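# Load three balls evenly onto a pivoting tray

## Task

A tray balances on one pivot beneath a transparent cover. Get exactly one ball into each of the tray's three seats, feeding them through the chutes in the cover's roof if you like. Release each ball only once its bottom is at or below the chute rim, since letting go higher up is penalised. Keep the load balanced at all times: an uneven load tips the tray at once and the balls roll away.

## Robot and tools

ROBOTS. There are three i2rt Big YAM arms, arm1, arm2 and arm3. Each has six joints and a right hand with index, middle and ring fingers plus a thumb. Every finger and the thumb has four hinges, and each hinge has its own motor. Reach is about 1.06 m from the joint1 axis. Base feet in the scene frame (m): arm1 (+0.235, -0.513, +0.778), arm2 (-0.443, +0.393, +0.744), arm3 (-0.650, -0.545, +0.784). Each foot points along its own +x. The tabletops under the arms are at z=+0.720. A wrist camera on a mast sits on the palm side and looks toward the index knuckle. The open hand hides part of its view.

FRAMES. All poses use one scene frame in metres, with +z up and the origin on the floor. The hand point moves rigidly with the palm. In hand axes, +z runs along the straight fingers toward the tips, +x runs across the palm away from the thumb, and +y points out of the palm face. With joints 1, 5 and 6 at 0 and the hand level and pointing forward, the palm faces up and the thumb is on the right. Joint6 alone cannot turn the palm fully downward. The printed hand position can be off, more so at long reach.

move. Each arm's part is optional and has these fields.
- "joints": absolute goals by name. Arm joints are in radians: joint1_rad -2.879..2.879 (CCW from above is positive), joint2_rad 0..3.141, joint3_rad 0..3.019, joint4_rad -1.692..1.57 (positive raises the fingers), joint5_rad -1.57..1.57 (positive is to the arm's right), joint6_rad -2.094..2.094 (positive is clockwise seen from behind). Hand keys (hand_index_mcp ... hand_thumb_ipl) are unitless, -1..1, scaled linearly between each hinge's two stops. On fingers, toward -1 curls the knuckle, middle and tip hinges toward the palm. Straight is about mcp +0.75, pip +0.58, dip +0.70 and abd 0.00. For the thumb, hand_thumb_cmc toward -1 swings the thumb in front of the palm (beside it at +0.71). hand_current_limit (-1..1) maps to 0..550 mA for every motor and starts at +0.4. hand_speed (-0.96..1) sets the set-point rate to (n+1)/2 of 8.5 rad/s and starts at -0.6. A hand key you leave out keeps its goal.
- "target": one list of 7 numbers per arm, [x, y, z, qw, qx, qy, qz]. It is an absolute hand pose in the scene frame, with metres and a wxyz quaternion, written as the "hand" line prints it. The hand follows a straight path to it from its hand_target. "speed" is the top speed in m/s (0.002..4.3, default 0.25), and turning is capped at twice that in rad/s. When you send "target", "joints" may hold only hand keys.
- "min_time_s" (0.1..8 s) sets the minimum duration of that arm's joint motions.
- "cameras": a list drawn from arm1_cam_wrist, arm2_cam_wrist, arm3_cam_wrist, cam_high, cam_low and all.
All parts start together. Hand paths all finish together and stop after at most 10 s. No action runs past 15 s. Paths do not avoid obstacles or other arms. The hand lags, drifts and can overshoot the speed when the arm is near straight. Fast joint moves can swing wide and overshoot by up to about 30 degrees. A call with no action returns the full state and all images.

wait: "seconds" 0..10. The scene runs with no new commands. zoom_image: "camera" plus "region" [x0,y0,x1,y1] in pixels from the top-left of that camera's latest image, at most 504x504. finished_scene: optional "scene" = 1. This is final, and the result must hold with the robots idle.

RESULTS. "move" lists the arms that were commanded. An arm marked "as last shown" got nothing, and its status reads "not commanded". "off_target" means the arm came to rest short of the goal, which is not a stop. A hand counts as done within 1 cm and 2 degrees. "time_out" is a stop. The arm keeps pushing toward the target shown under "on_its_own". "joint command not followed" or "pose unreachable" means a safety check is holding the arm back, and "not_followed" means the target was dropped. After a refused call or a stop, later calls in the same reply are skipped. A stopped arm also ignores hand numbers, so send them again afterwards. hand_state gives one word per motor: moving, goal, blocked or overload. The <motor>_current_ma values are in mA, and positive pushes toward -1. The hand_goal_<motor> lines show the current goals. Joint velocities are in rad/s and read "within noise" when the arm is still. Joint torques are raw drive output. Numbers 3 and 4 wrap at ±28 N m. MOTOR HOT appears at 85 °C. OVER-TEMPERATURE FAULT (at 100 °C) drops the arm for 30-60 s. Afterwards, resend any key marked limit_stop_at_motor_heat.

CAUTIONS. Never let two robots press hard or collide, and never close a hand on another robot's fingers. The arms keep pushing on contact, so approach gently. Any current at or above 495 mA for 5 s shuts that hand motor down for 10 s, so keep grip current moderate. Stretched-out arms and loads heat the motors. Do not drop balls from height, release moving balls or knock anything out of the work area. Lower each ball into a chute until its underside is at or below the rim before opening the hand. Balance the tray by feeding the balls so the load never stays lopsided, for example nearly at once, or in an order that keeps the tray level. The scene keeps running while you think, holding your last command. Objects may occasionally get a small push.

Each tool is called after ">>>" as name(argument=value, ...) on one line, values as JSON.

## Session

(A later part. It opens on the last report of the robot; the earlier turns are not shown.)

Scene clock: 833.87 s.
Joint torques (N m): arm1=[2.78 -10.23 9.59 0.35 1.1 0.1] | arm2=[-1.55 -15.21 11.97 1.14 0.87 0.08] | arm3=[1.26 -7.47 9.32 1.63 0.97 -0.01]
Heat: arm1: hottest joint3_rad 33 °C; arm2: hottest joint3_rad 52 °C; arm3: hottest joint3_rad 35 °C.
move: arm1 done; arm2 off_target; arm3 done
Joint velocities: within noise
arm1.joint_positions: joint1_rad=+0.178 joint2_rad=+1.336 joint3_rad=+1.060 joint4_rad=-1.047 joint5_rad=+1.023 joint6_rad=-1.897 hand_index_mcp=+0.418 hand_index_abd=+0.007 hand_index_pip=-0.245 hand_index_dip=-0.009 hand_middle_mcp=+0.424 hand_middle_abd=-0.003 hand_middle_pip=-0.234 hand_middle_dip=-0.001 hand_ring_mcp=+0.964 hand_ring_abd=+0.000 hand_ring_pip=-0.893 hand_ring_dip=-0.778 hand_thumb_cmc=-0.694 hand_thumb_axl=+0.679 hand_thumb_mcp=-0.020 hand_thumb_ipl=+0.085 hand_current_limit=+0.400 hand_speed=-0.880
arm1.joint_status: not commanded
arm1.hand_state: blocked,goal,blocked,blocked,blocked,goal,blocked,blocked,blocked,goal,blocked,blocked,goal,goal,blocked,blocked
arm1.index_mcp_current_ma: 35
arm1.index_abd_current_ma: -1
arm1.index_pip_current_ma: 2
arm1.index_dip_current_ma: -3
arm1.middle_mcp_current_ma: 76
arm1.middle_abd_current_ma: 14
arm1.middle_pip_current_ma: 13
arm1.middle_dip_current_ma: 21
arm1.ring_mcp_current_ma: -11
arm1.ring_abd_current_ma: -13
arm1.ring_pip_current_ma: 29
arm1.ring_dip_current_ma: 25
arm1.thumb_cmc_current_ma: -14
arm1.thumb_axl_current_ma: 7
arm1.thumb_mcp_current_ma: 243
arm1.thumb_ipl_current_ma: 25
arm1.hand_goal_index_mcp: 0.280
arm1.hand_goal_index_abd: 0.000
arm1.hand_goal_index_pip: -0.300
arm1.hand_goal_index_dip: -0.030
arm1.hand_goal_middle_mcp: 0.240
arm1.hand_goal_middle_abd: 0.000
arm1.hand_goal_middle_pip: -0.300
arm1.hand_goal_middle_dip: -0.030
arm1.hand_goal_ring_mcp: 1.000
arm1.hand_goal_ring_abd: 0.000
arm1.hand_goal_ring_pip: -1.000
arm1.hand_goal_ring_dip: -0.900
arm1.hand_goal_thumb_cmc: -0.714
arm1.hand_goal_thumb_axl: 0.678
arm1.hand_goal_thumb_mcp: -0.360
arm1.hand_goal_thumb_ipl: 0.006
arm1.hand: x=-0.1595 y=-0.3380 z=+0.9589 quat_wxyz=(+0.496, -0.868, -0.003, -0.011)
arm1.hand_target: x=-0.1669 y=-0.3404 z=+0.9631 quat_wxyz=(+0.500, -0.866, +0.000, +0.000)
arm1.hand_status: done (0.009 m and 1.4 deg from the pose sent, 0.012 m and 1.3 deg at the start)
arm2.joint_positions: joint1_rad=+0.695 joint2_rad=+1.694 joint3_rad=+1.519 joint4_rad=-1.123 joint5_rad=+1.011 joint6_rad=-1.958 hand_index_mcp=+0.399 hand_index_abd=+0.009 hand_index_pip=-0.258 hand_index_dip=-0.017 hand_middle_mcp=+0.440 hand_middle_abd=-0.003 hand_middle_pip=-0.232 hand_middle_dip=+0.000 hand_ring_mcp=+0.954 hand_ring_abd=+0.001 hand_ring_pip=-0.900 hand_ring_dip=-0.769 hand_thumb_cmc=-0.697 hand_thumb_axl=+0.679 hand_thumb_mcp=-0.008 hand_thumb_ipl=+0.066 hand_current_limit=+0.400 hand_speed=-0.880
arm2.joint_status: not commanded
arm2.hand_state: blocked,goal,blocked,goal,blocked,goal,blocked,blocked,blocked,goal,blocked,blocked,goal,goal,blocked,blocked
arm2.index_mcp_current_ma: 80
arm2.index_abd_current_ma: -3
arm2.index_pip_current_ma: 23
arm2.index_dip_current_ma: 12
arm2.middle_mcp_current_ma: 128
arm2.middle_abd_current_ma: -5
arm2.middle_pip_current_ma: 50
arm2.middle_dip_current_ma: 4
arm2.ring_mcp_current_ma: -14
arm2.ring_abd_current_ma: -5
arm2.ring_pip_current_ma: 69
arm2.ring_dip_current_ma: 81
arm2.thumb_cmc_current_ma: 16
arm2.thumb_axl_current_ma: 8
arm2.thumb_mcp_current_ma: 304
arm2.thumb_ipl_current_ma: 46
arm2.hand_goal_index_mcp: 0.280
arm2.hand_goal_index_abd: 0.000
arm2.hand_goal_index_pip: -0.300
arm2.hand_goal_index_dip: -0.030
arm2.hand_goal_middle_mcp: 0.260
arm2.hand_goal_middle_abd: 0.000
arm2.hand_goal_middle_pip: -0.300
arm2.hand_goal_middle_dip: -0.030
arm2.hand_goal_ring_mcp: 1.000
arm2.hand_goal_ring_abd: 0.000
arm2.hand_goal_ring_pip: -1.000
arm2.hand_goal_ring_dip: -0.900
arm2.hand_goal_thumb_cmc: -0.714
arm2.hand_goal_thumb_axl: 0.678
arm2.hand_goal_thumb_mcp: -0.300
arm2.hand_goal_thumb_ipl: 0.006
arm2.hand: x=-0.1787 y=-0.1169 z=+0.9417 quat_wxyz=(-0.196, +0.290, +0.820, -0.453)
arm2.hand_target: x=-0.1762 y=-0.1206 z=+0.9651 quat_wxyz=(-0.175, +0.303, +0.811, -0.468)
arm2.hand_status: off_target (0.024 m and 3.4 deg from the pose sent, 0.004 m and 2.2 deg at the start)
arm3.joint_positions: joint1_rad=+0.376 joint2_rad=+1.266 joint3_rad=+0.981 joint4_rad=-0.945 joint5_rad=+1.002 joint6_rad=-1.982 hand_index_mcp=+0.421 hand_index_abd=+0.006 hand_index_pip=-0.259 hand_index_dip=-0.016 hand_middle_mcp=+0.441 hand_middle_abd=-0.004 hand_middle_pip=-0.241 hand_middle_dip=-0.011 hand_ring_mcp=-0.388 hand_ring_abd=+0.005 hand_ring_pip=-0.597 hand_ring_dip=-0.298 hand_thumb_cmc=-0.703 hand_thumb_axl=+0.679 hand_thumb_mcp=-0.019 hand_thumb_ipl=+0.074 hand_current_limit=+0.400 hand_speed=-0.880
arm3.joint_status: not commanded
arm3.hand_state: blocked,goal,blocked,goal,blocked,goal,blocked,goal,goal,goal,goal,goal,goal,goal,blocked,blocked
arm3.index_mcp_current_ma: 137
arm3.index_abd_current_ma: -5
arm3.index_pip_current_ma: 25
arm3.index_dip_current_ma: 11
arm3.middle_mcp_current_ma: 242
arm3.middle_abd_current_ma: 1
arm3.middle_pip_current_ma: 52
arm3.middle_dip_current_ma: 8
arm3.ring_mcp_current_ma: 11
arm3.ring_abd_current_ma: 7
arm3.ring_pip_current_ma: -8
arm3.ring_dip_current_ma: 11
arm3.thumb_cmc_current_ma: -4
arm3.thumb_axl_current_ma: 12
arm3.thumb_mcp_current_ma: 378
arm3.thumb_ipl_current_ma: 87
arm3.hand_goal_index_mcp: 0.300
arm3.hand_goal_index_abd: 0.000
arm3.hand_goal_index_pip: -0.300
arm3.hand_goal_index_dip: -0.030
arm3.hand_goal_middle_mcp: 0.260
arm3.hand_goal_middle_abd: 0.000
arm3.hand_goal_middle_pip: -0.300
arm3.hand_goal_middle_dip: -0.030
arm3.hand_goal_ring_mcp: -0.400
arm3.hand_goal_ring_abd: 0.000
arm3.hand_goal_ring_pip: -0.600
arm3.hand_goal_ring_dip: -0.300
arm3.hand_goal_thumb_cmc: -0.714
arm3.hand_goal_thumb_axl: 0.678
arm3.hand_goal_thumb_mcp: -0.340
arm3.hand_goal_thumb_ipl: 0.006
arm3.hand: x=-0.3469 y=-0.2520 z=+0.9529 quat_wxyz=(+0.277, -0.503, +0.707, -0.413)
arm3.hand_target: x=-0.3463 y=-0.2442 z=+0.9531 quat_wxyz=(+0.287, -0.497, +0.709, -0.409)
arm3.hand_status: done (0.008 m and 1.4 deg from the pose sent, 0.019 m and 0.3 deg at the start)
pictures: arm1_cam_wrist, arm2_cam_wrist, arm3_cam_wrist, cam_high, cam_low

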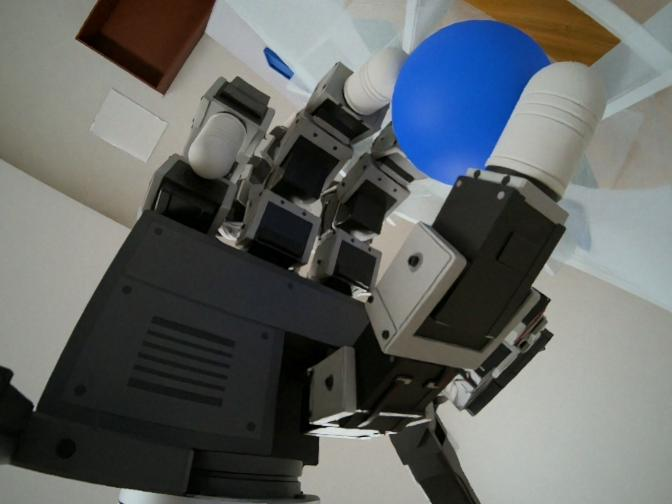

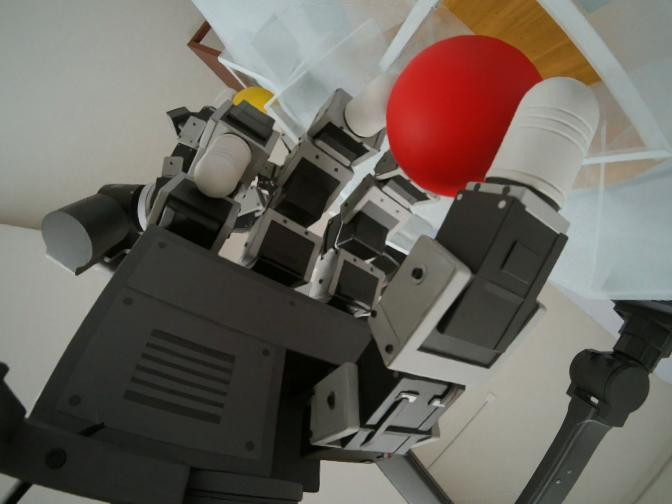

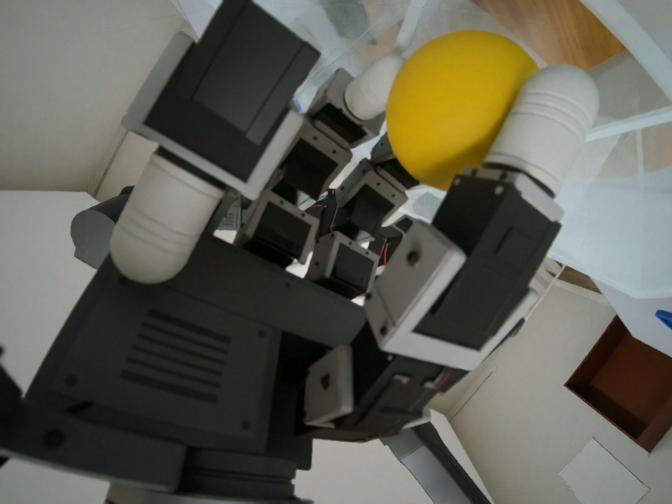

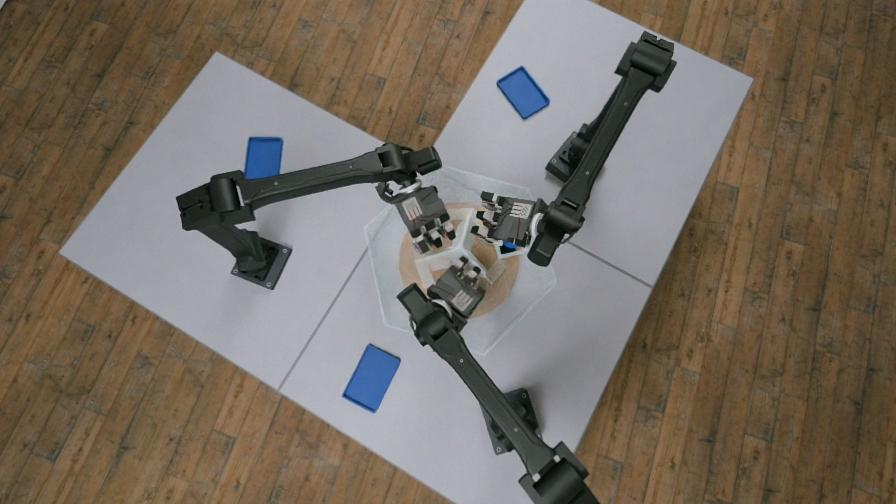

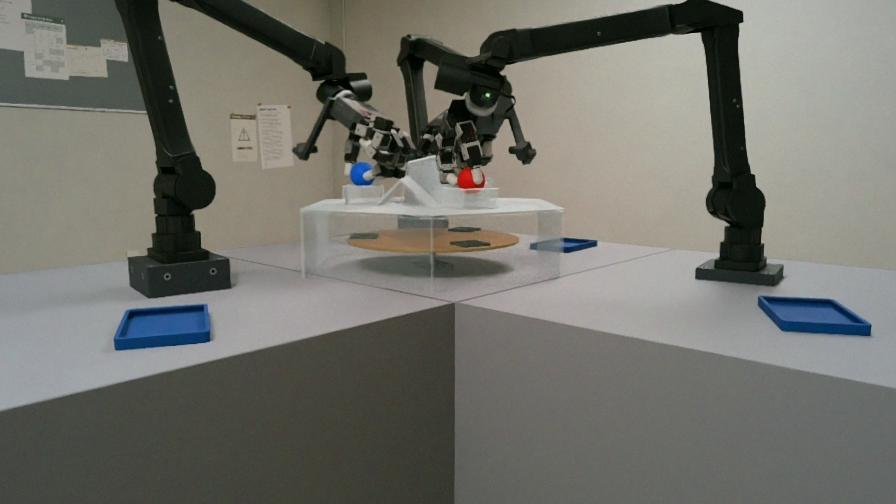

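>>> move(arm1={"target": [-0.1671, -0.3404, 0.957, 0.5, -0.866, 0.0, 0.0], "speed": 0.04}, arm3={"target": [-0.3510, -0.2375, 0.953, 0.2868, -0.4968, 0.7094, -0.4096], "speed": 0.04}, cameras=["all"])

>>> zoom_image(camera="cam_low", region=[420, 140, 520, 220])

>>> zoom_image(camera="cam_low", region=[320, 140, 420, 220])

>>> zoom_image(camera="cam_high", region=[395, 240, 515, 345])

>>> zoom_image(camera="arm2_cam_wrist", region=[180, 0, 420, 160])

>>> zoom_image(camera="arm3_cam_wrist", region=[380, 0, 672, 220])

Scene clock: 856.57 s.
Joint torques (N m): arm1=[2.78 -10.05 9.54 0.38 1.09 0.1] | arm2=[-1.44 -15.15 11.96 1.1 0.87 0.07] | arm3=[1.38 -7.59 10.47 0.81 0.97 0.02]
Heat: arm1: hottest joint3_rad 33 °C; arm2: hottest joint3_rad 50 °C; arm3: hottest joint3_rad 34 °C.
move: arm1 done; arm3 done
Joint velocities: within noise
arm1.joint_positions: joint1_rad=+0.178 joint2_rad=+1.340 joint3_rad=+1.048 joint4_rad=-1.030 joint5_rad=+1.023 joint6_rad=-1.897 hand_index_mcp=+0.418 hand_index_abd=+0.007 hand_index_pip=-0.245 hand_index_dip=-0.009 hand_middle_mcp=+0.424 hand_middle_abd=-0.003 hand_middle_pip=-0.234 hand_middle_dip=-0.001 hand_ring_mcp=+0.964 hand_ring_abd=+0.000 hand_ring_pip=-0.893 hand_ring_dip=-0.778 hand_thumb_cmc=-0.694 hand_thumb_axl=+0.679 hand_thumb_mcp=-0.020 hand_thumb_ipl=+0.085 hand_current_limit=+0.400 hand_speed=-0.880
arm1.joint_status: not commanded
arm1.hand_state: blocked,goal,blocked,blocked,blocked,goal,blocked,blocked,blocked,goal,blocked,blocked,goal,goal,blocked,blocked
arm1.index_mcp_current_ma: 41
arm1.index_abd_current_ma: -5
arm1.index_pip_current_ma: 7
arm1.index_dip_current_ma: -8
arm1.middle_mcp_current_ma: 73
arm1.middle_abd_current_ma: -1
arm1.middle_pip_current_ma: 19
arm1.middle_dip_current_ma: -2
arm1.ring_mcp_current_ma: -17
arm1.ring_abd_current_ma: -5
arm1.ring_pip_current_ma: 15
arm1.ring_dip_current_ma: 29
arm1.thumb_cmc_current_ma: -6
arm1.thumb_axl_current_ma: -6
arm1.thumb_mcp_current_ma: 248
arm1.thumb_ipl_current_ma: 30
arm1.hand_goal_index_mcp: 0.280
arm1.hand_goal_index_abd: 0.000
arm1.hand_goal_index_pip: -0.300
arm1.hand_goal_index_dip: -0.030
arm1.hand_goal_middle_mcp: 0.240
arm1.hand_goal_middle_abd: 0.000
arm1.hand_goal_middle_pip: -0.300
arm1.hand_goal_middle_dip: -0.030
arm1.hand_goal_ring_mcp: 1.000
arm1.hand_goal_ring_abd: 0.000
arm1.hand_goal_ring_pip: -1.000
arm1.hand_goal_ring_dip: -0.900
arm1.hand_goal_thumb_cmc: -0.714
arm1.hand_goal_thumb_axl: 0.678
arm1.hand_goal_thumb_mcp: -0.360
arm1.hand_goal_thumb_ipl: 0.006
arm1.hand: x=-0.1596 y=-0.3380 z=+0.9534 quat_wxyz=(+0.496, -0.868, -0.003, -0.011)
arm1.hand_target: x=-0.1670 y=-0.3404 z=+0.9571 quat_wxyz=(+0.500, -0.866, +0.000, +0.000)
arm1.hand_status: done (0.009 m and 1.4 deg from the pose sent, 0.008 m and 1.4 deg at the start)
arm2: as last shown
arm2.index_mcp_current_ma: 77
arm2.index_abd_current_ma: 0
arm2.index_pip_current_ma: 30
arm2.index_dip_current_ma: 4
arm2.middle_mcp_current_ma: 139
arm2.middle_abd_current_ma: -7
arm2.middle_pip_current_ma: 49
arm2.middle_dip_current_ma: 15
arm2.ring_mcp_current_ma: -22
arm2.ring_abd_current_ma: -31
arm2.ring_pip_current_ma: 58
arm2.ring_dip_current_ma: 77
arm2.thumb_cmc_current_ma: 3
arm2.thumb_axl_current_ma: 2
arm2.thumb_mcp_current_ma: 319
arm2.thumb_ipl_current_ma: 36
arm2.hand_target: x=-0.1763 y=-0.1205 z=+0.9650 quat_wxyz=(-0.175, +0.303, +0.811, -0.468)
arm3.joint_positions: joint1_rad=+0.394 joint2_rad=+1.279 joint3_rad=+0.981 joint4_rad=-0.956 joint5_rad=+1.009 joint6_rad=-1.946 hand_index_mcp=+0.421 hand_index_abd=+0.006 hand_index_pip=-0.259 hand_index_dip=-0.016 hand_middle_mcp=+0.441 hand_middle_abd=-0.004 hand_middle_pip=-0.241 hand_middle_dip=-0.011 hand_ring_mcp=-0.388 hand_ring_abd=+0.005 hand_ring_pip=-0.597 hand_ring_dip=-0.298 hand_thumb_cmc=-0.703 hand_thumb_axl=+0.679 hand_thumb_mcp=-0.019 hand_thumb_ipl=+0.074 hand_current_limit=+0.400 hand_speed=-0.880
arm3.joint_status: not commanded
arm3.hand_state: blocked,goal,blocked,goal,blocked,goal,blocked,goal,goal,goal,goal,goal,goal,goal,blocked,blocked
arm3.index_mcp_current_ma: 140
arm3.index_abd_current_ma: -5
arm3.index_pip_current_ma: 24
arm3.index_dip_current_ma: 4
arm3.middle_mcp_current_ma: 237
arm3.middle_abd_current_ma: -1
arm3.middle_pip_current_ma: 56
arm3.middle_dip_current_ma: 11
arm3.ring_mcp_current_ma: 5
arm3.ring_abd_current_ma: 2
arm3.ring_pip_current_ma: -6
arm3.ring_dip_current_ma: 11
arm3.thumb_cmc_current_ma: -4
arm3.thumb_axl_current_ma: 15
arm3.thumb_mcp_current_ma: 381
arm3.thumb_ipl_current_ma: 90
arm3.hand_goal_index_mcp: 0.300
arm3.hand_goal_index_abd: 0.000
arm3.hand_goal_index_pip: -0.300
arm3.hand_goal_index_dip: -0.030
arm3.hand_goal_middle_mcp: 0.260
arm3.hand_goal_middle_abd: 0.000
arm3.hand_goal_middle_pip: -0.300
arm3.hand_goal_middle_dip: -0.030
arm3.hand_goal_ring_mcp: -0.400
arm3.hand_goal_ring_abd: 0.000
arm3.hand_goal_ring_pip: -0.600
arm3.hand_goal_ring_dip: -0.300
arm3.hand_goal_thumb_cmc: -0.714
arm3.hand_goal_thumb_axl: 0.678
arm3.hand_goal_thumb_mcp: -0.340
arm3.hand_goal_thumb_ipl: 0.006
arm3.hand: x=-0.3512 y=-0.2462 z=+0.9485 quat_wxyz=(+0.279, -0.501, +0.708, -0.412)
arm3.hand_target: x=-0.3511 y=-0.2375 z=+0.9530 quat_wxyz=(+0.287, -0.497, +0.709, -0.409)
arm3.hand_status: done (0.010 m and 1.0 deg from the pose sent, 0.015 m and 1.4 deg at the start)
pictures: arm1_cam_wrist, arm2_cam_wrist, arm3_cam_wrist, cam_high, cam_low

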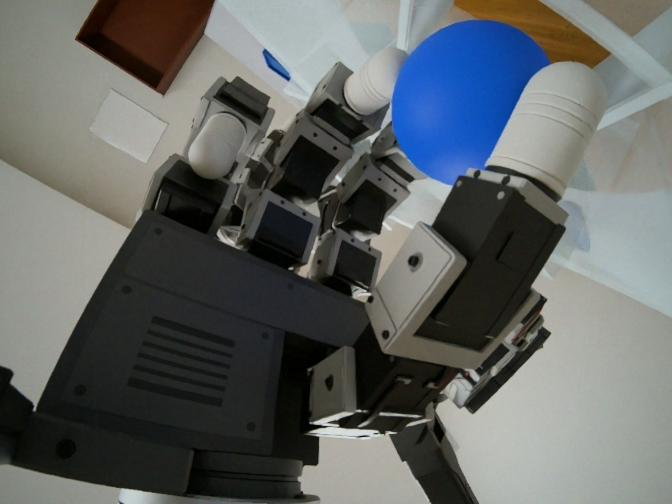

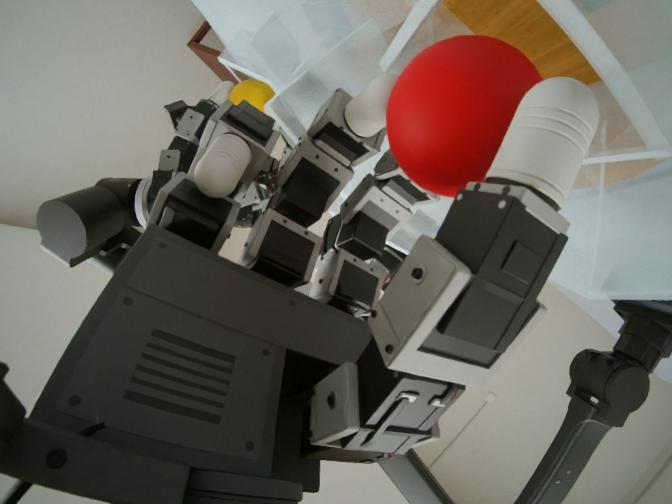

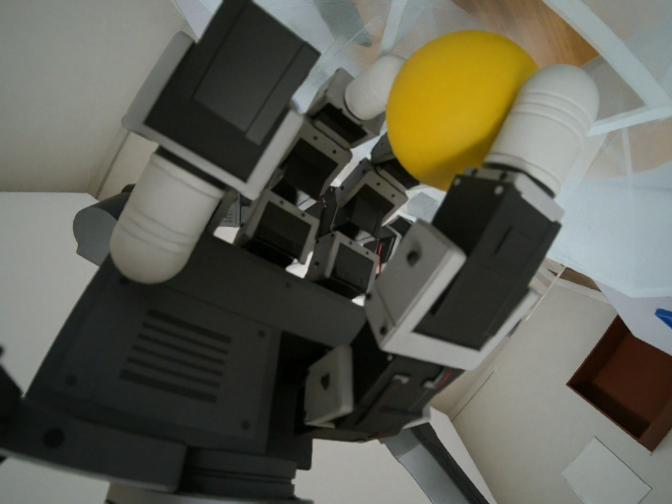

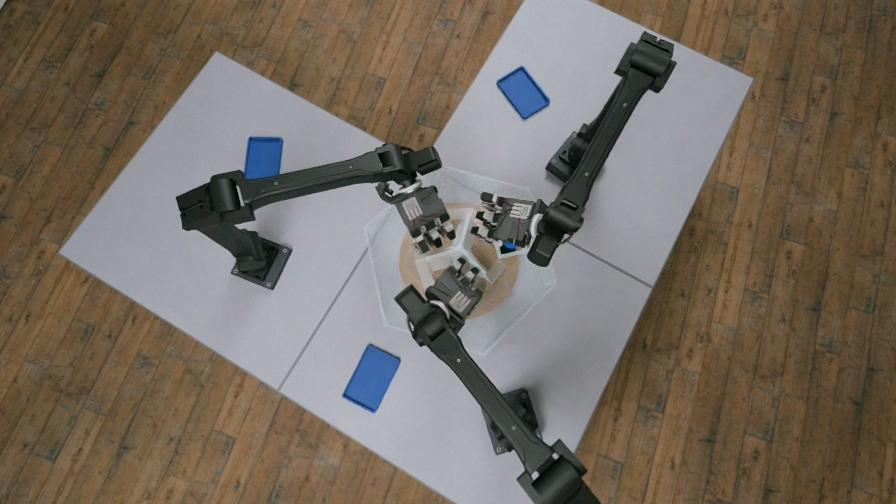

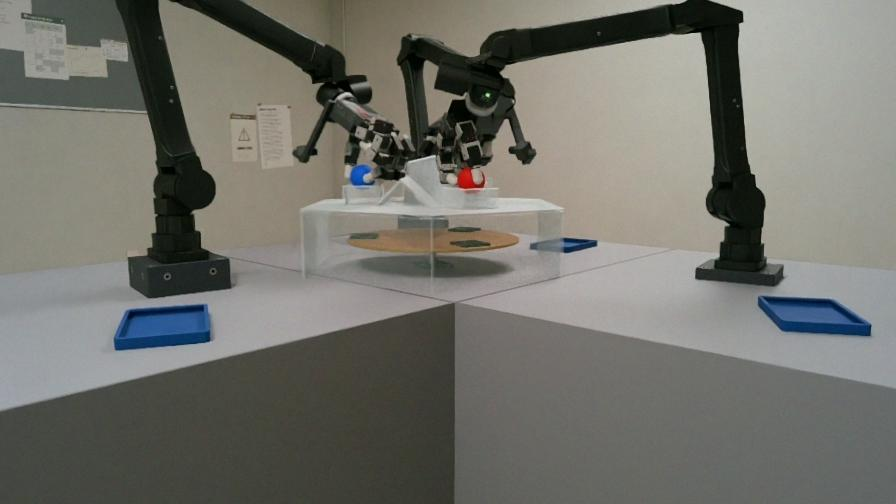

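Scaled by 5.040 from the camera's image (finer frame: 1280x720).

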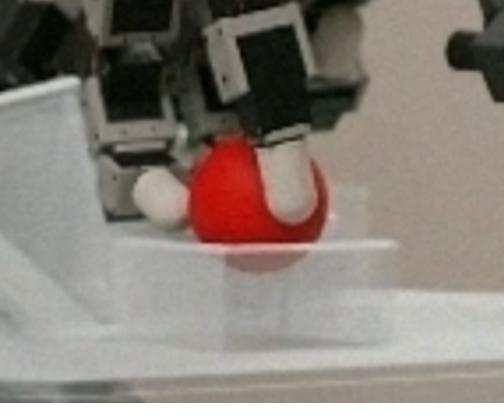

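Scaled by 5.040 from the camera's image (finer frame: 1280x720).

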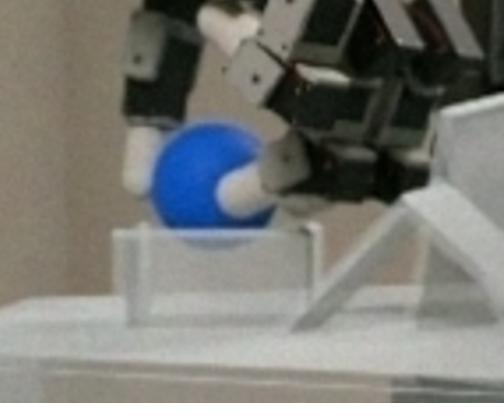

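Scaled by 4.200 from the camera's image (finer frame: 1280x720).

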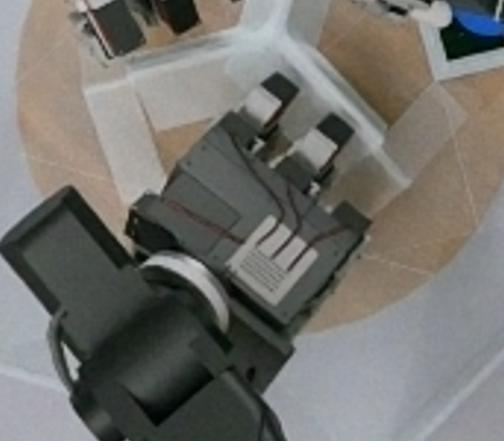

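Scaled by 2.100 from the camera's image (finer frame: 960x720).

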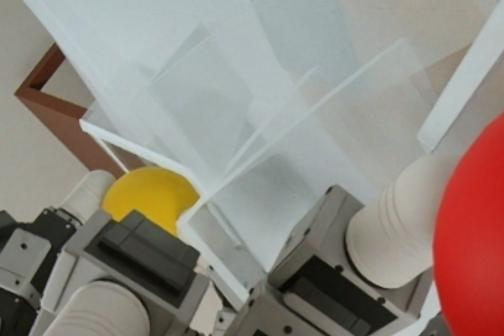

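Scaled by 1.726 from the camera's image (finer frame: 960x720).

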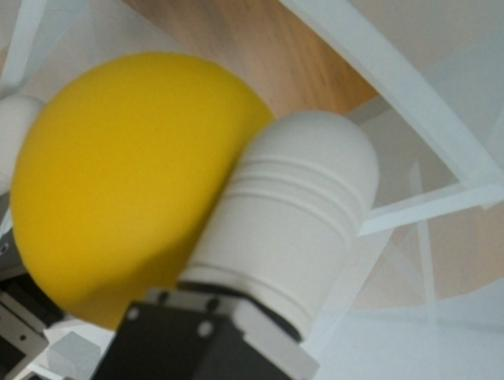

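>>> move(arm2={"target": [-0.1749, -0.1232, 0.976, -0.1751, 0.3033, 0.8112, -0.4683], "speed": 0.03}, arm3={"target": [-0.3489, -0.2334, 0.968, 0.2868, -0.4968, 0.7094, -0.4096], "speed": 0.03}, cameras=["all"])

>>> zoom_image(camera="cam_low", region=[420, 140, 520, 220])

>>> zoom_image(camera="cam_high", region=[395, 240, 515, 345])

>>> zoom_image(camera="arm2_cam_wrist", region=[180, 0, 420, 160])

>>> zoom_image(camera="arm3_cam_wrist", region=[380, 0, 672, 220])

>>> zoom_image(camera="arm2_cam_wrist", region=[380, 0, 672, 220])

Scene clock: 871.10 s.
Joint torques (N m): arm1=[2.78 -9.99 9.52 0.38 1.1 0.09] | arm2=[-1.44 -15.21 14.65 0.39 0.86 0.05] | arm3=[1.44 -7.47 12.77 0.73 0.99 -0.01]
Heat: arm1: hottest joint3_rad 33 °C; arm2: hottest joint3_rad 49 °C; arm3: hottest joint3_rad 34 °C.
move: arm2 off_target; arm3 off_target
Joint velocities: within noise
arm1: as last shown
arm1.joint_positions: joint1_rad=+0.178 joint2_rad=+1.340 joint3_rad=+1.048 joint4_rad=-1.030 joint5_rad=+1.023 joint6_rad=-1.897 hand_index_mcp=+0.419 hand_index_abd=+0.007 hand_index_pip=-0.245 hand_index_dip=-0.009 hand_middle_mcp=+0.424 hand_middle_abd=-0.003 hand_middle_pip=-0.234 hand_middle_dip=-0.001 hand_ring_mcp=+0.964 hand_ring_abd=+0.000 hand_ring_pip=-0.893 hand_ring_dip=-0.778 hand_thumb_cmc=-0.694 hand_thumb_axl=+0.679 hand_thumb_mcp=-0.020 hand_thumb_ipl=+0.085 hand_current_limit=+0.400 hand_speed=-0.880
arm1.index_mcp_current_ma: 48
arm1.index_abd_current_ma: 9
arm1.index_pip_current_ma: 12
arm1.index_dip_current_ma: -12
arm1.middle_mcp_current_ma: 72
arm1.middle_abd_current_ma: 13
arm1.middle_pip_current_ma: 11
arm1.middle_dip_current_ma: 4
arm1.ring_mcp_current_ma: 0
arm1.ring_abd_current_ma: -11
arm1.ring_pip_current_ma: 28
arm1.ring_dip_current_ma: 39
arm1.thumb_cmc_current_ma: -8
arm1.thumb_axl_current_ma: -1
arm1.thumb_mcp_current_ma: 238
arm1.thumb_ipl_current_ma: 22
arm1.hand_target: x=-0.1669 y=-0.3404 z=+0.9571 quat_wxyz=(+0.500, -0.866, +0.000, +0.000)
arm2.joint_positions: joint1_rad=+0.695 joint2_rad=+1.694 joint3_rad=+1.519 joint4_rad=-1.131 joint5_rad=+1.011 joint6_rad=-1.958 hand_index_mcp=+0.399 hand_index_abd=+0.009 hand_index_pip=-0.258 hand_index_dip=-0.017 hand_middle_mcp=+0.440 hand_middle_abd=-0.003 hand_middle_pip=-0.232 hand_middle_dip=+0.000 hand_ring_mcp=+0.954 hand_ring_abd=+0.001 hand_ring_pip=-0.900 hand_ring_dip=-0.769 hand_thumb_cmc=-0.697 hand_thumb_axl=+0.679 hand_thumb_mcp=-0.008 hand_thumb_ipl=+0.066 hand_current_limit=+0.400 hand_speed=-0.880
arm2.joint_status: not commanded
arm2.hand_state: blocked,goal,blocked,goal,blocked,goal,blocked,blocked,blocked,goal,blocked,blocked,goal,goal,blocked,blocked
arm2.index_mcp_current_ma: 62
arm2.index_abd_current_ma: -17
arm2.index_pip_current_ma: 38
arm2.index_dip_current_ma: 3
arm2.middle_mcp_current_ma: 125
arm2.middle_abd_current_ma: -8
arm2.middle_pip_current_ma: 50
arm2.middle_dip_current_ma: 8
arm2.ring_mcp_current_ma: -28
arm2.ring_abd_current_ma: 2
arm2.ring_pip_current_ma: 64
arm2.ring_dip_current_ma: 74
arm2.thumb_cmc_current_ma: 16
arm2.thumb_axl_current_ma: 17
arm2.thumb_mcp_current_ma: 310
arm2.thumb_ipl_current_ma: 46
arm2.hand_goal_index_mcp: 0.280
arm2.hand_goal_index_abd: 0.000
arm2.hand_goal_index_pip: -0.300
arm2.hand_goal_index_dip: -0.030
arm2.hand_goal_middle_mcp: 0.260
arm2.hand_goal_middle_abd: 0.000
arm2.hand_goal_middle_pip: -0.300
arm2.hand_goal_middle_dip: -0.030
arm2.hand_goal_ring_mcp: 1.000
arm2.hand_goal_ring_abd: 0.000
arm2.hand_goal_ring_pip: -1.000
arm2.hand_goal_ring_dip: -0.900
arm2.hand_goal_thumb_cmc: -0.714
arm2.hand_goal_thumb_axl: 0.678
arm2.hand_goal_thumb_mcp: -0.300
arm2.hand_goal_thumb_ipl: 0.006
arm2.hand: x=-0.1799 y=-0.1154 z=+0.9413 quat_wxyz=(-0.199, +0.288, +0.821, -0.452)
arm2.hand_target: x=-0.1756 y=-0.1221 z=+0.9759 quat_wxyz=(-0.175, +0.303, +0.811, -0.468)
arm2.hand_status: off_target (0.036 m and 3.9 deg from the pose sent, 0.035 m and 3.4 deg at the start)
arm3.joint_positions: joint1_rad=+0.394 joint2_rad=+1.279 joint3_rad=+0.995 joint4_rad=-0.997 joint5_rad=+1.009 joint6_rad=-1.944 hand_index_mcp=+0.421 hand_index_abd=+0.006 hand_index_pip=-0.259 hand_index_dip=-0.016 hand_middle_mcp=+0.441 hand_middle_abd=-0.004 hand_middle_pip=-0.241 hand_middle_dip=-0.011 hand_ring_mcp=-0.388 hand_ring_abd=+0.005 hand_ring_pip=-0.597 hand_ring_dip=-0.298 hand_thumb_cmc=-0.703 hand_thumb_axl=+0.679 hand_thumb_mcp=-0.019 hand_thumb_ipl=+0.074 hand_current_limit=+0.400 hand_speed=-0.880
arm3.joint_status: not commanded
arm3.hand_state: blocked,goal,blocked,goal,blocked,goal,blocked,goal,goal,goal,goal,goal,goal,goal,blocked,blocked
arm3.index_mcp_current_ma: 140
arm3.index_abd_current_ma: -8
arm3.index_pip_current_ma: 19
arm3.index_dip_current_ma: 3
arm3.middle_mcp_current_ma: 243
arm3.middle_abd_current_ma: 0
arm3.middle_pip_current_ma: 57
arm3.middle_dip_current_ma: 9
arm3.ring_mcp_current_ma: 5
arm3.ring_abd_current_ma: 0
arm3.ring_pip_current_ma: -7
arm3.ring_dip_current_ma: 5
arm3.thumb_cmc_current_ma: -7
arm3.thumb_axl_current_ma: 7
arm3.thumb_mcp_current_ma: 380
arm3.thumb_ipl_current_ma: 86
arm3.hand_goal_index_mcp: 0.300
arm3.hand_goal_index_abd: 0.000
arm3.hand_goal_index_pip: -0.300
arm3.hand_goal_index_dip: -0.030
arm3.hand_goal_middle_mcp: 0.260
arm3.hand_goal_middle_abd: 0.000
arm3.hand_goal_middle_pip: -0.300
arm3.hand_goal_middle_dip: -0.030
arm3.hand_goal_ring_mcp: -0.400
arm3.hand_goal_ring_abd: 0.000
arm3.hand_goal_ring_pip: -0.600
arm3.hand_goal_ring_dip: -0.300
arm3.hand_goal_thumb_cmc: -0.714
arm3.hand_goal_thumb_axl: 0.678
arm3.hand_goal_thumb_mcp: -0.340
arm3.hand_goal_thumb_ipl: 0.006
arm3.hand: x=-0.3536 y=-0.2501 z=+0.9522 quat_wxyz=(+0.269, -0.506, +0.706, -0.416)
arm3.hand_target: x=-0.3494 y=-0.2339 z=+0.9680 quat_wxyz=(+0.287, -0.497, +0.709, -0.409)
arm3.hand_status: off_target (0.023 m and 2.5 deg from the pose sent, 0.024 m and 1.0 deg at the start)
pictures: arm1_cam_wrist, arm2_cam_wrist, arm3_cam_wrist, cam_high, cam_low

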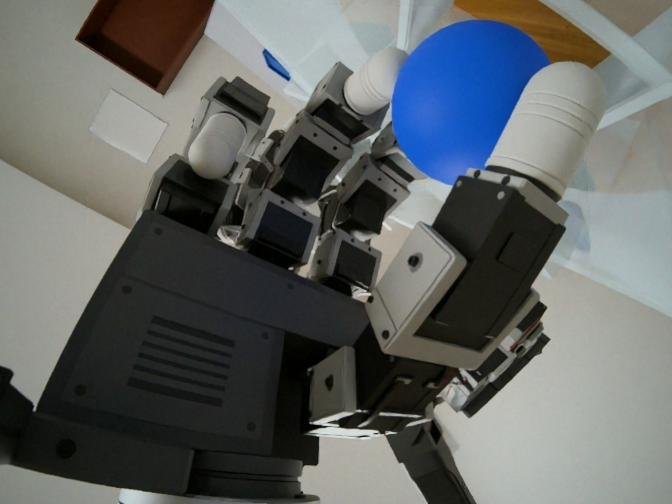

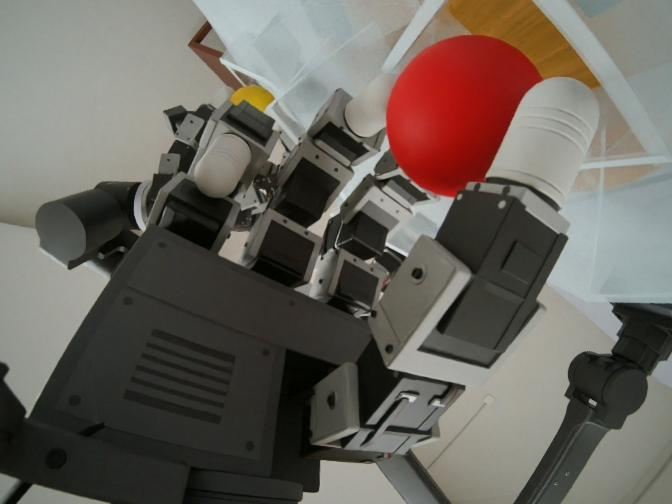

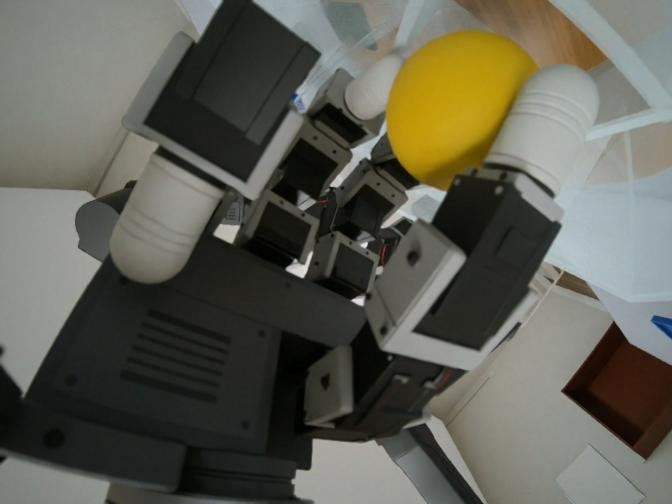

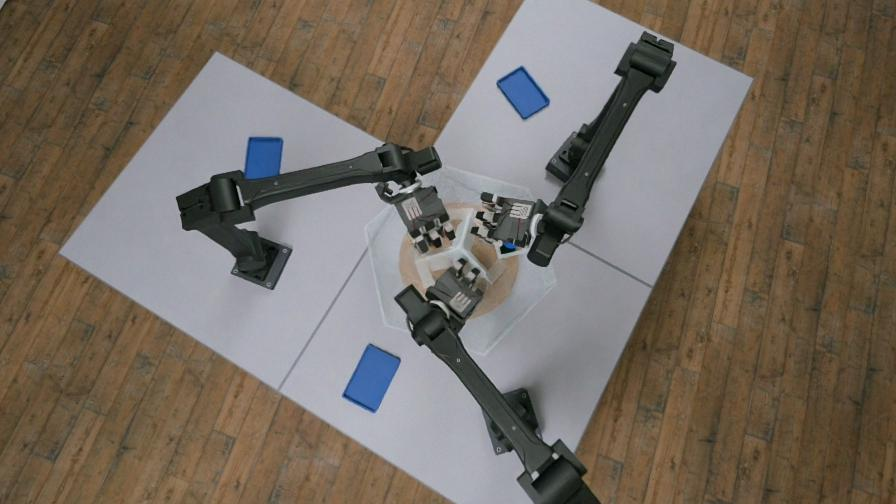

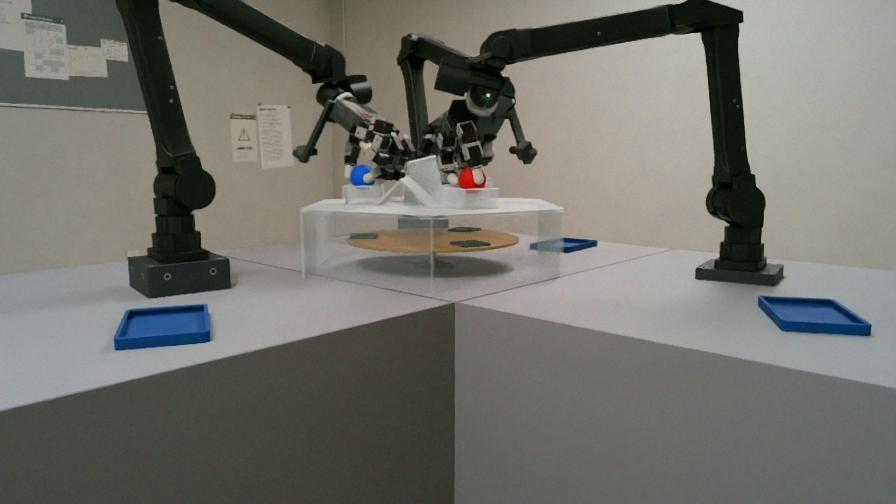

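Scaled by 5.040 from the camera's image (finer frame: 1280x720).

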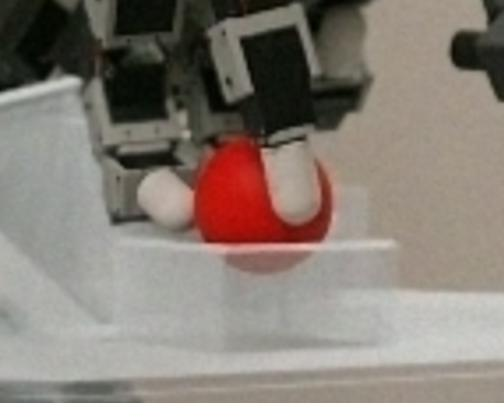

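Scaled by 4.200 from the camera's image (finer frame: 1280x720).

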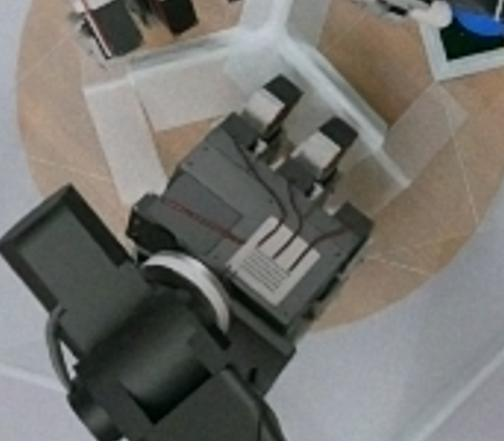

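Scaled by 2.100 from the camera's image (finer frame: 960x720).

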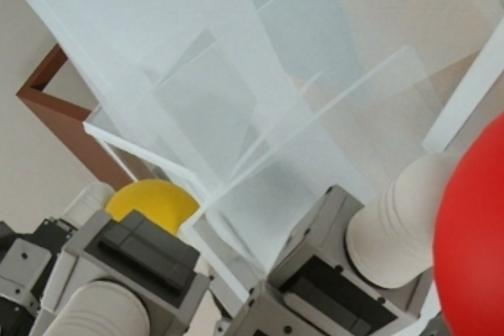

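Scaled by 1.726 from the camera's image (finer frame: 960x720).

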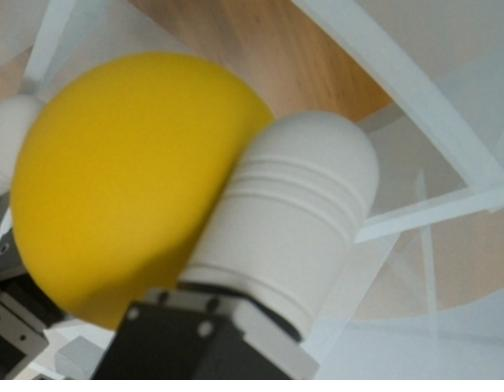

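Scaled by 1.726 from the camera's image (finer frame: 960x720).

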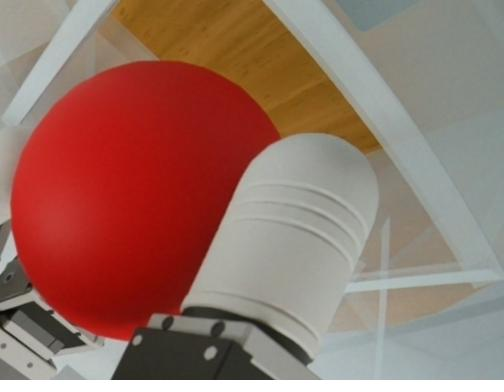

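>>> move(arm2={"target": [-0.1740, -0.1245, 0.989, -0.1751, 0.3033, 0.8112, -0.4683], "speed": 0.03}, arm3={"target": [-0.3490, -0.2343, 0.956, 0.2868, -0.4968, 0.7094, -0.4096], "speed": 0.03}, cameras=["all"])

>>> zoom_image(camera="cam_low", region=[420, 140, 520, 220])

>>> zoom_image(camera="arm2_cam_wrist", region=[180, 0, 420, 160])

>>> zoom_image(camera="arm3_cam_wrist", region=[380, 0, 672, 220])

>>> zoom_image(camera="arm2_cam_wrist", region=[380, 0, 672, 220])

Scene clock: 882.60 s.
Joint torques (N m): arm1=[2.78 -10.05 9.51 0.38 1.09 0.1] | arm2=[-1.49 -15.44 17.02 0.34 0.87 0.04] | arm3=[1.44 -7.65 10.55 1.52 0.99 -0.01]
Heat: arm1: hottest joint3_rad 33 °C; arm2: hottest joint3_rad 50 °C; arm3: hottest joint3_rad 36 °C.
move: arm2 off_target; arm3 off_target
Joint velocities: within noise
arm1: as last shown
arm1.index_mcp_current_ma: 45
arm1.index_abd_current_ma: 1
arm1.index_pip_current_ma: 14
arm1.index_dip_current_ma: -1
arm1.middle_mcp_current_ma: 69
arm1.middle_abd_current_ma: 10
arm1.middle_pip_current_ma: 17
arm1.middle_dip_current_ma: -2
arm1.ring_mcp_current_ma: 1
arm1.ring_abd_current_ma: -8
arm1.ring_pip_current_ma: 29
arm1.ring_dip_current_ma: 37
arm1.thumb_cmc_current_ma: -4
arm1.thumb_axl_current_ma: -5
arm1.thumb_mcp_current_ma: 243
arm1.thumb_ipl_current_ma: 23
arm2.joint_positions: joint1_rad=+0.695 joint2_rad=+1.694 joint3_rad=+1.521 joint4_rad=-1.163 joint5_rad=+1.011 joint6_rad=-1.958 hand_index_mcp=+0.399 hand_index_abd=+0.009 hand_index_pip=-0.258 hand_index_dip=-0.017 hand_middle_mcp=+0.440 hand_middle_abd=-0.003 hand_middle_pip=-0.232 hand_middle_dip=+0.000 hand_ring_mcp=+0.954 hand_ring_abd=+0.001 hand_ring_pip=-0.900 hand_ring_dip=-0.769 hand_thumb_cmc=-0.697 hand_thumb_axl=+0.679 hand_thumb_mcp=-0.008 hand_thumb_ipl=+0.066 hand_current_limit=+0.400 hand_speed=-0.880
arm2.joint_status: not commanded
arm2.hand_state: blocked,goal,blocked,goal,blocked,goal,blocked,blocked,blocked,goal,blocked,blocked,goal,goal,blocked,blocked
arm2.index_mcp_current_ma: 77
arm2.index_abd_current_ma: 3
arm2.index_pip_current_ma: 35
arm2.index_dip_current_ma: 10
arm2.middle_mcp_current_ma: 136
arm2.middle_abd_current_ma: 0
arm2.middle_pip_current_ma: 46
arm2.middle_dip_current_ma: 10
arm2.ring_mcp_current_ma: -12
arm2.ring_abd_current_ma: -5
arm2.ring_pip_current_ma: 49
arm2.ring_dip_current_ma: 72
arm2.thumb_cmc_current_ma: 21
arm2.thumb_axl_current_ma: 10
arm2.thumb_mcp_current_ma: 315
arm2.thumb_ipl_current_ma: 33
arm2.hand_goal_index_mcp: 0.280
arm2.hand_goal_index_abd: 0.000
arm2.hand_goal_index_pip: -0.300
arm2.hand_goal_index_dip: -0.030
arm2.hand_goal_middle_mcp: 0.260
arm2.hand_goal_middle_abd: 0.000
arm2.hand_goal_middle_pip: -0.300
arm2.hand_goal_middle_dip: -0.030
arm2.hand_goal_ring_mcp: 1.000
arm2.hand_goal_ring_abd: 0.000
arm2.hand_goal_ring_pip: -1.000
arm2.hand_goal_ring_dip: -0.900
arm2.hand_goal_thumb_cmc: -0.714
arm2.hand_goal_thumb_axl: 0.678
arm2.hand_goal_thumb_mcp: -0.300
arm2.hand_goal_thumb_ipl: 0.006
arm2.hand: x=-0.1840 y=-0.1101 z=+0.9409 quat_wxyz=(-0.209, +0.282, +0.824, -0.445)
arm2.hand_target: x=-0.1757 y=-0.1220 z=+0.9890 quat_wxyz=(-0.175, +0.303, +0.811, -0.468)
arm2.hand_status: off_target (0.051 m and 5.6 deg from the pose sent, 0.049 m and 3.9 deg at the start)
arm3.joint_positions: joint1_rad=+0.394 joint2_rad=+1.286 joint3_rad=+0.995 joint4_rad=-0.983 joint5_rad=+1.009 joint6_rad=-1.944 hand_index_mcp=+0.421 hand_index_abd=+0.006 hand_index_pip=-0.259 hand_index_dip=-0.016 hand_middle_mcp=+0.441 hand_middle_abd=-0.004 hand_middle_pip=-0.241 hand_middle_dip=-0.011 hand_ring_mcp=-0.388 hand_ring_abd=+0.005 hand_ring_pip=-0.597 hand_ring_dip=-0.298 hand_thumb_cmc=-0.703 hand_thumb_axl=+0.679 hand_thumb_mcp=-0.019 hand_thumb_ipl=+0.074 hand_current_limit=+0.400 hand_speed=-0.880
arm3.joint_status: not commanded
arm3.hand_state: blocked,goal,blocked,goal,blocked,goal,blocked,goal,goal,goal,goal,goal,goal,goal,blocked,blocked
arm3.index_mcp_current_ma: 133
arm3.index_abd_current_ma: -7
arm3.index_pip_current_ma: 27
arm3.index_dip_current_ma: 0
arm3.middle_mcp_current_ma: 240
arm3.middle_abd_current_ma: -3
arm3.middle_pip_current_ma: 54
arm3.middle_dip_current_ma: 6
arm3.ring_mcp_current_ma: 10
arm3.ring_abd_current_ma: -1
arm3.ring_pip_current_ma: 0
arm3.ring_dip_current_ma: 9
arm3.thumb_cmc_current_ma: -7
arm3.thumb_axl_current_ma: 6
arm3.thumb_mcp_current_ma: 379
arm3.thumb_ipl_current_ma: 90
arm3.hand_goal_index_mcp: 0.300
arm3.hand_goal_index_abd: 0.000
arm3.hand_goal_index_pip: -0.300
arm3.hand_goal_index_dip: -0.030
arm3.hand_goal_middle_mcp: 0.260
arm3.hand_goal_middle_abd: 0.000
arm3.hand_goal_middle_pip: -0.300
arm3.hand_goal_middle_dip: -0.030
arm3.hand_goal_ring_mcp: -0.400
arm3.hand_goal_ring_abd: 0.000
arm3.hand_goal_ring_pip: -0.600
arm3.hand_goal_ring_dip: -0.300
arm3.hand_goal_thumb_cmc: -0.714
arm3.hand_goal_thumb_axl: 0.678
arm3.hand_goal_thumb_mcp: -0.340
arm3.hand_goal_thumb_ipl: 0.006
arm3.hand: x=-0.3518 y=-0.2471 z=+0.9504 quat_wxyz=(+0.271, -0.505, +0.707, -0.415)
arm3.hand_target: x=-0.3494 y=-0.2346 z=+0.9560 quat_wxyz=(+0.287, -0.497, +0.709, -0.409)
arm3.hand_status: off_target (0.014 m and 2.1 deg from the pose sent, 0.017 m and 2.5 deg at the start)
pictures: arm1_cam_wrist, arm2_cam_wrist, arm3_cam_wrist, cam_high, cam_low

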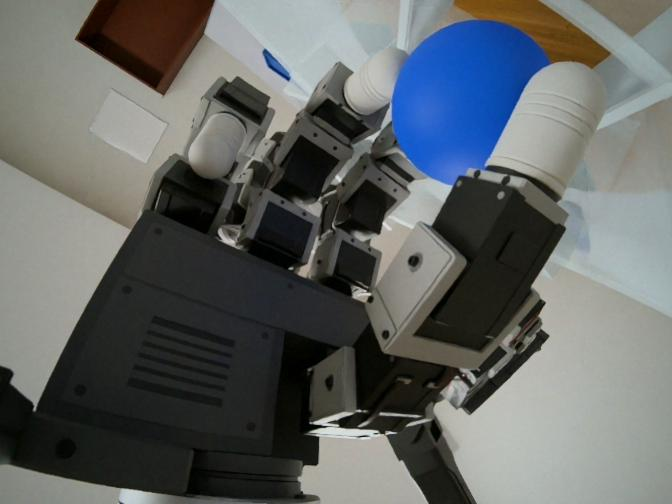

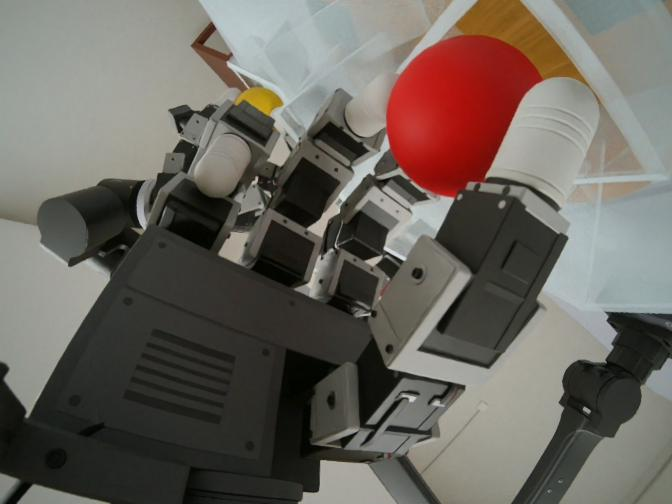

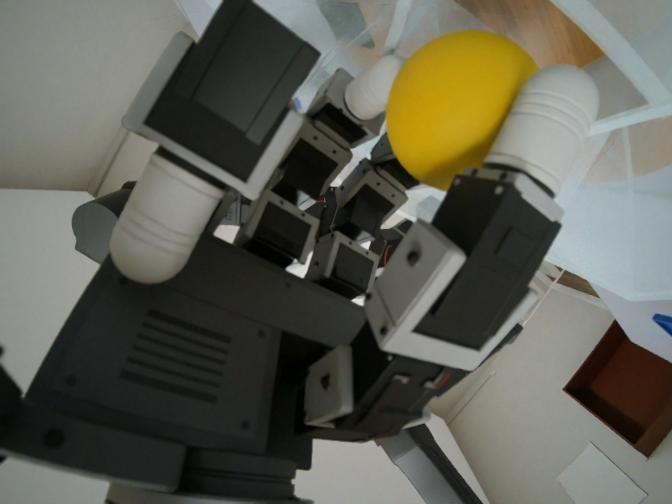

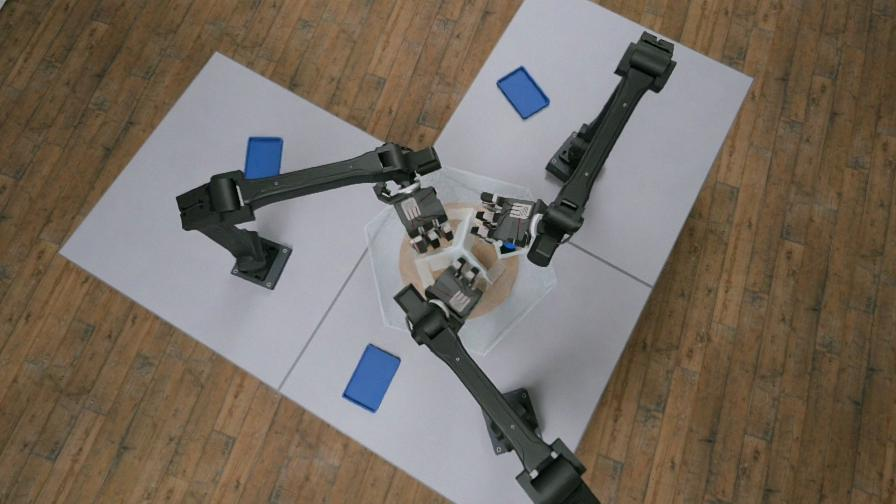

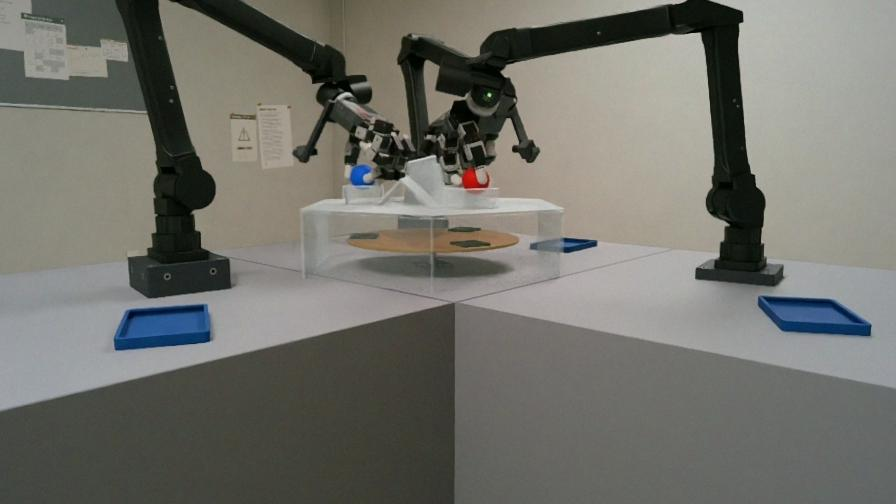

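Scaled by 5.040 from the camera's image (finer frame: 1280x720).

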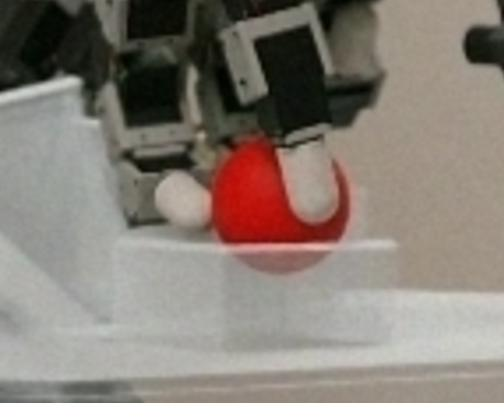

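Scaled by 2.100 from the camera's image (finer frame: 960x720).

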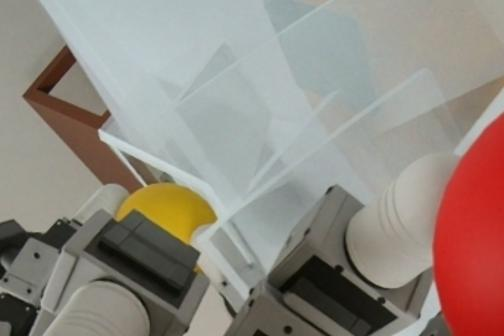

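Scaled by 1.726 from the camera's image (finer frame: 960x720).

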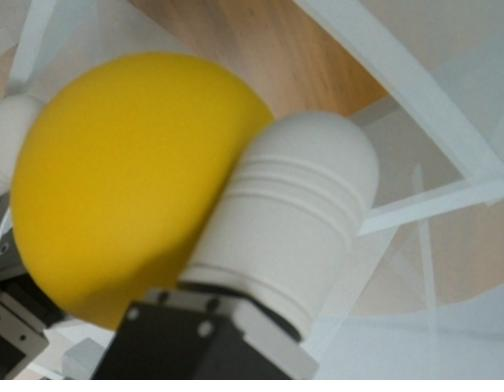

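Scaled by 1.726 from the camera's image (finer frame: 960x720).

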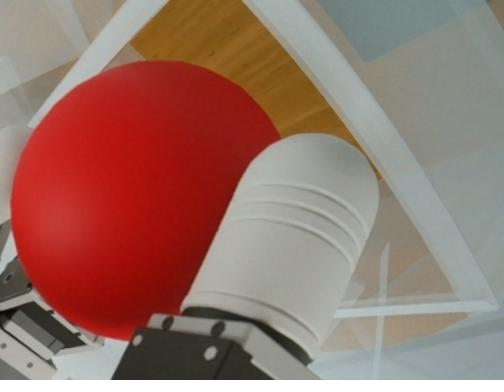

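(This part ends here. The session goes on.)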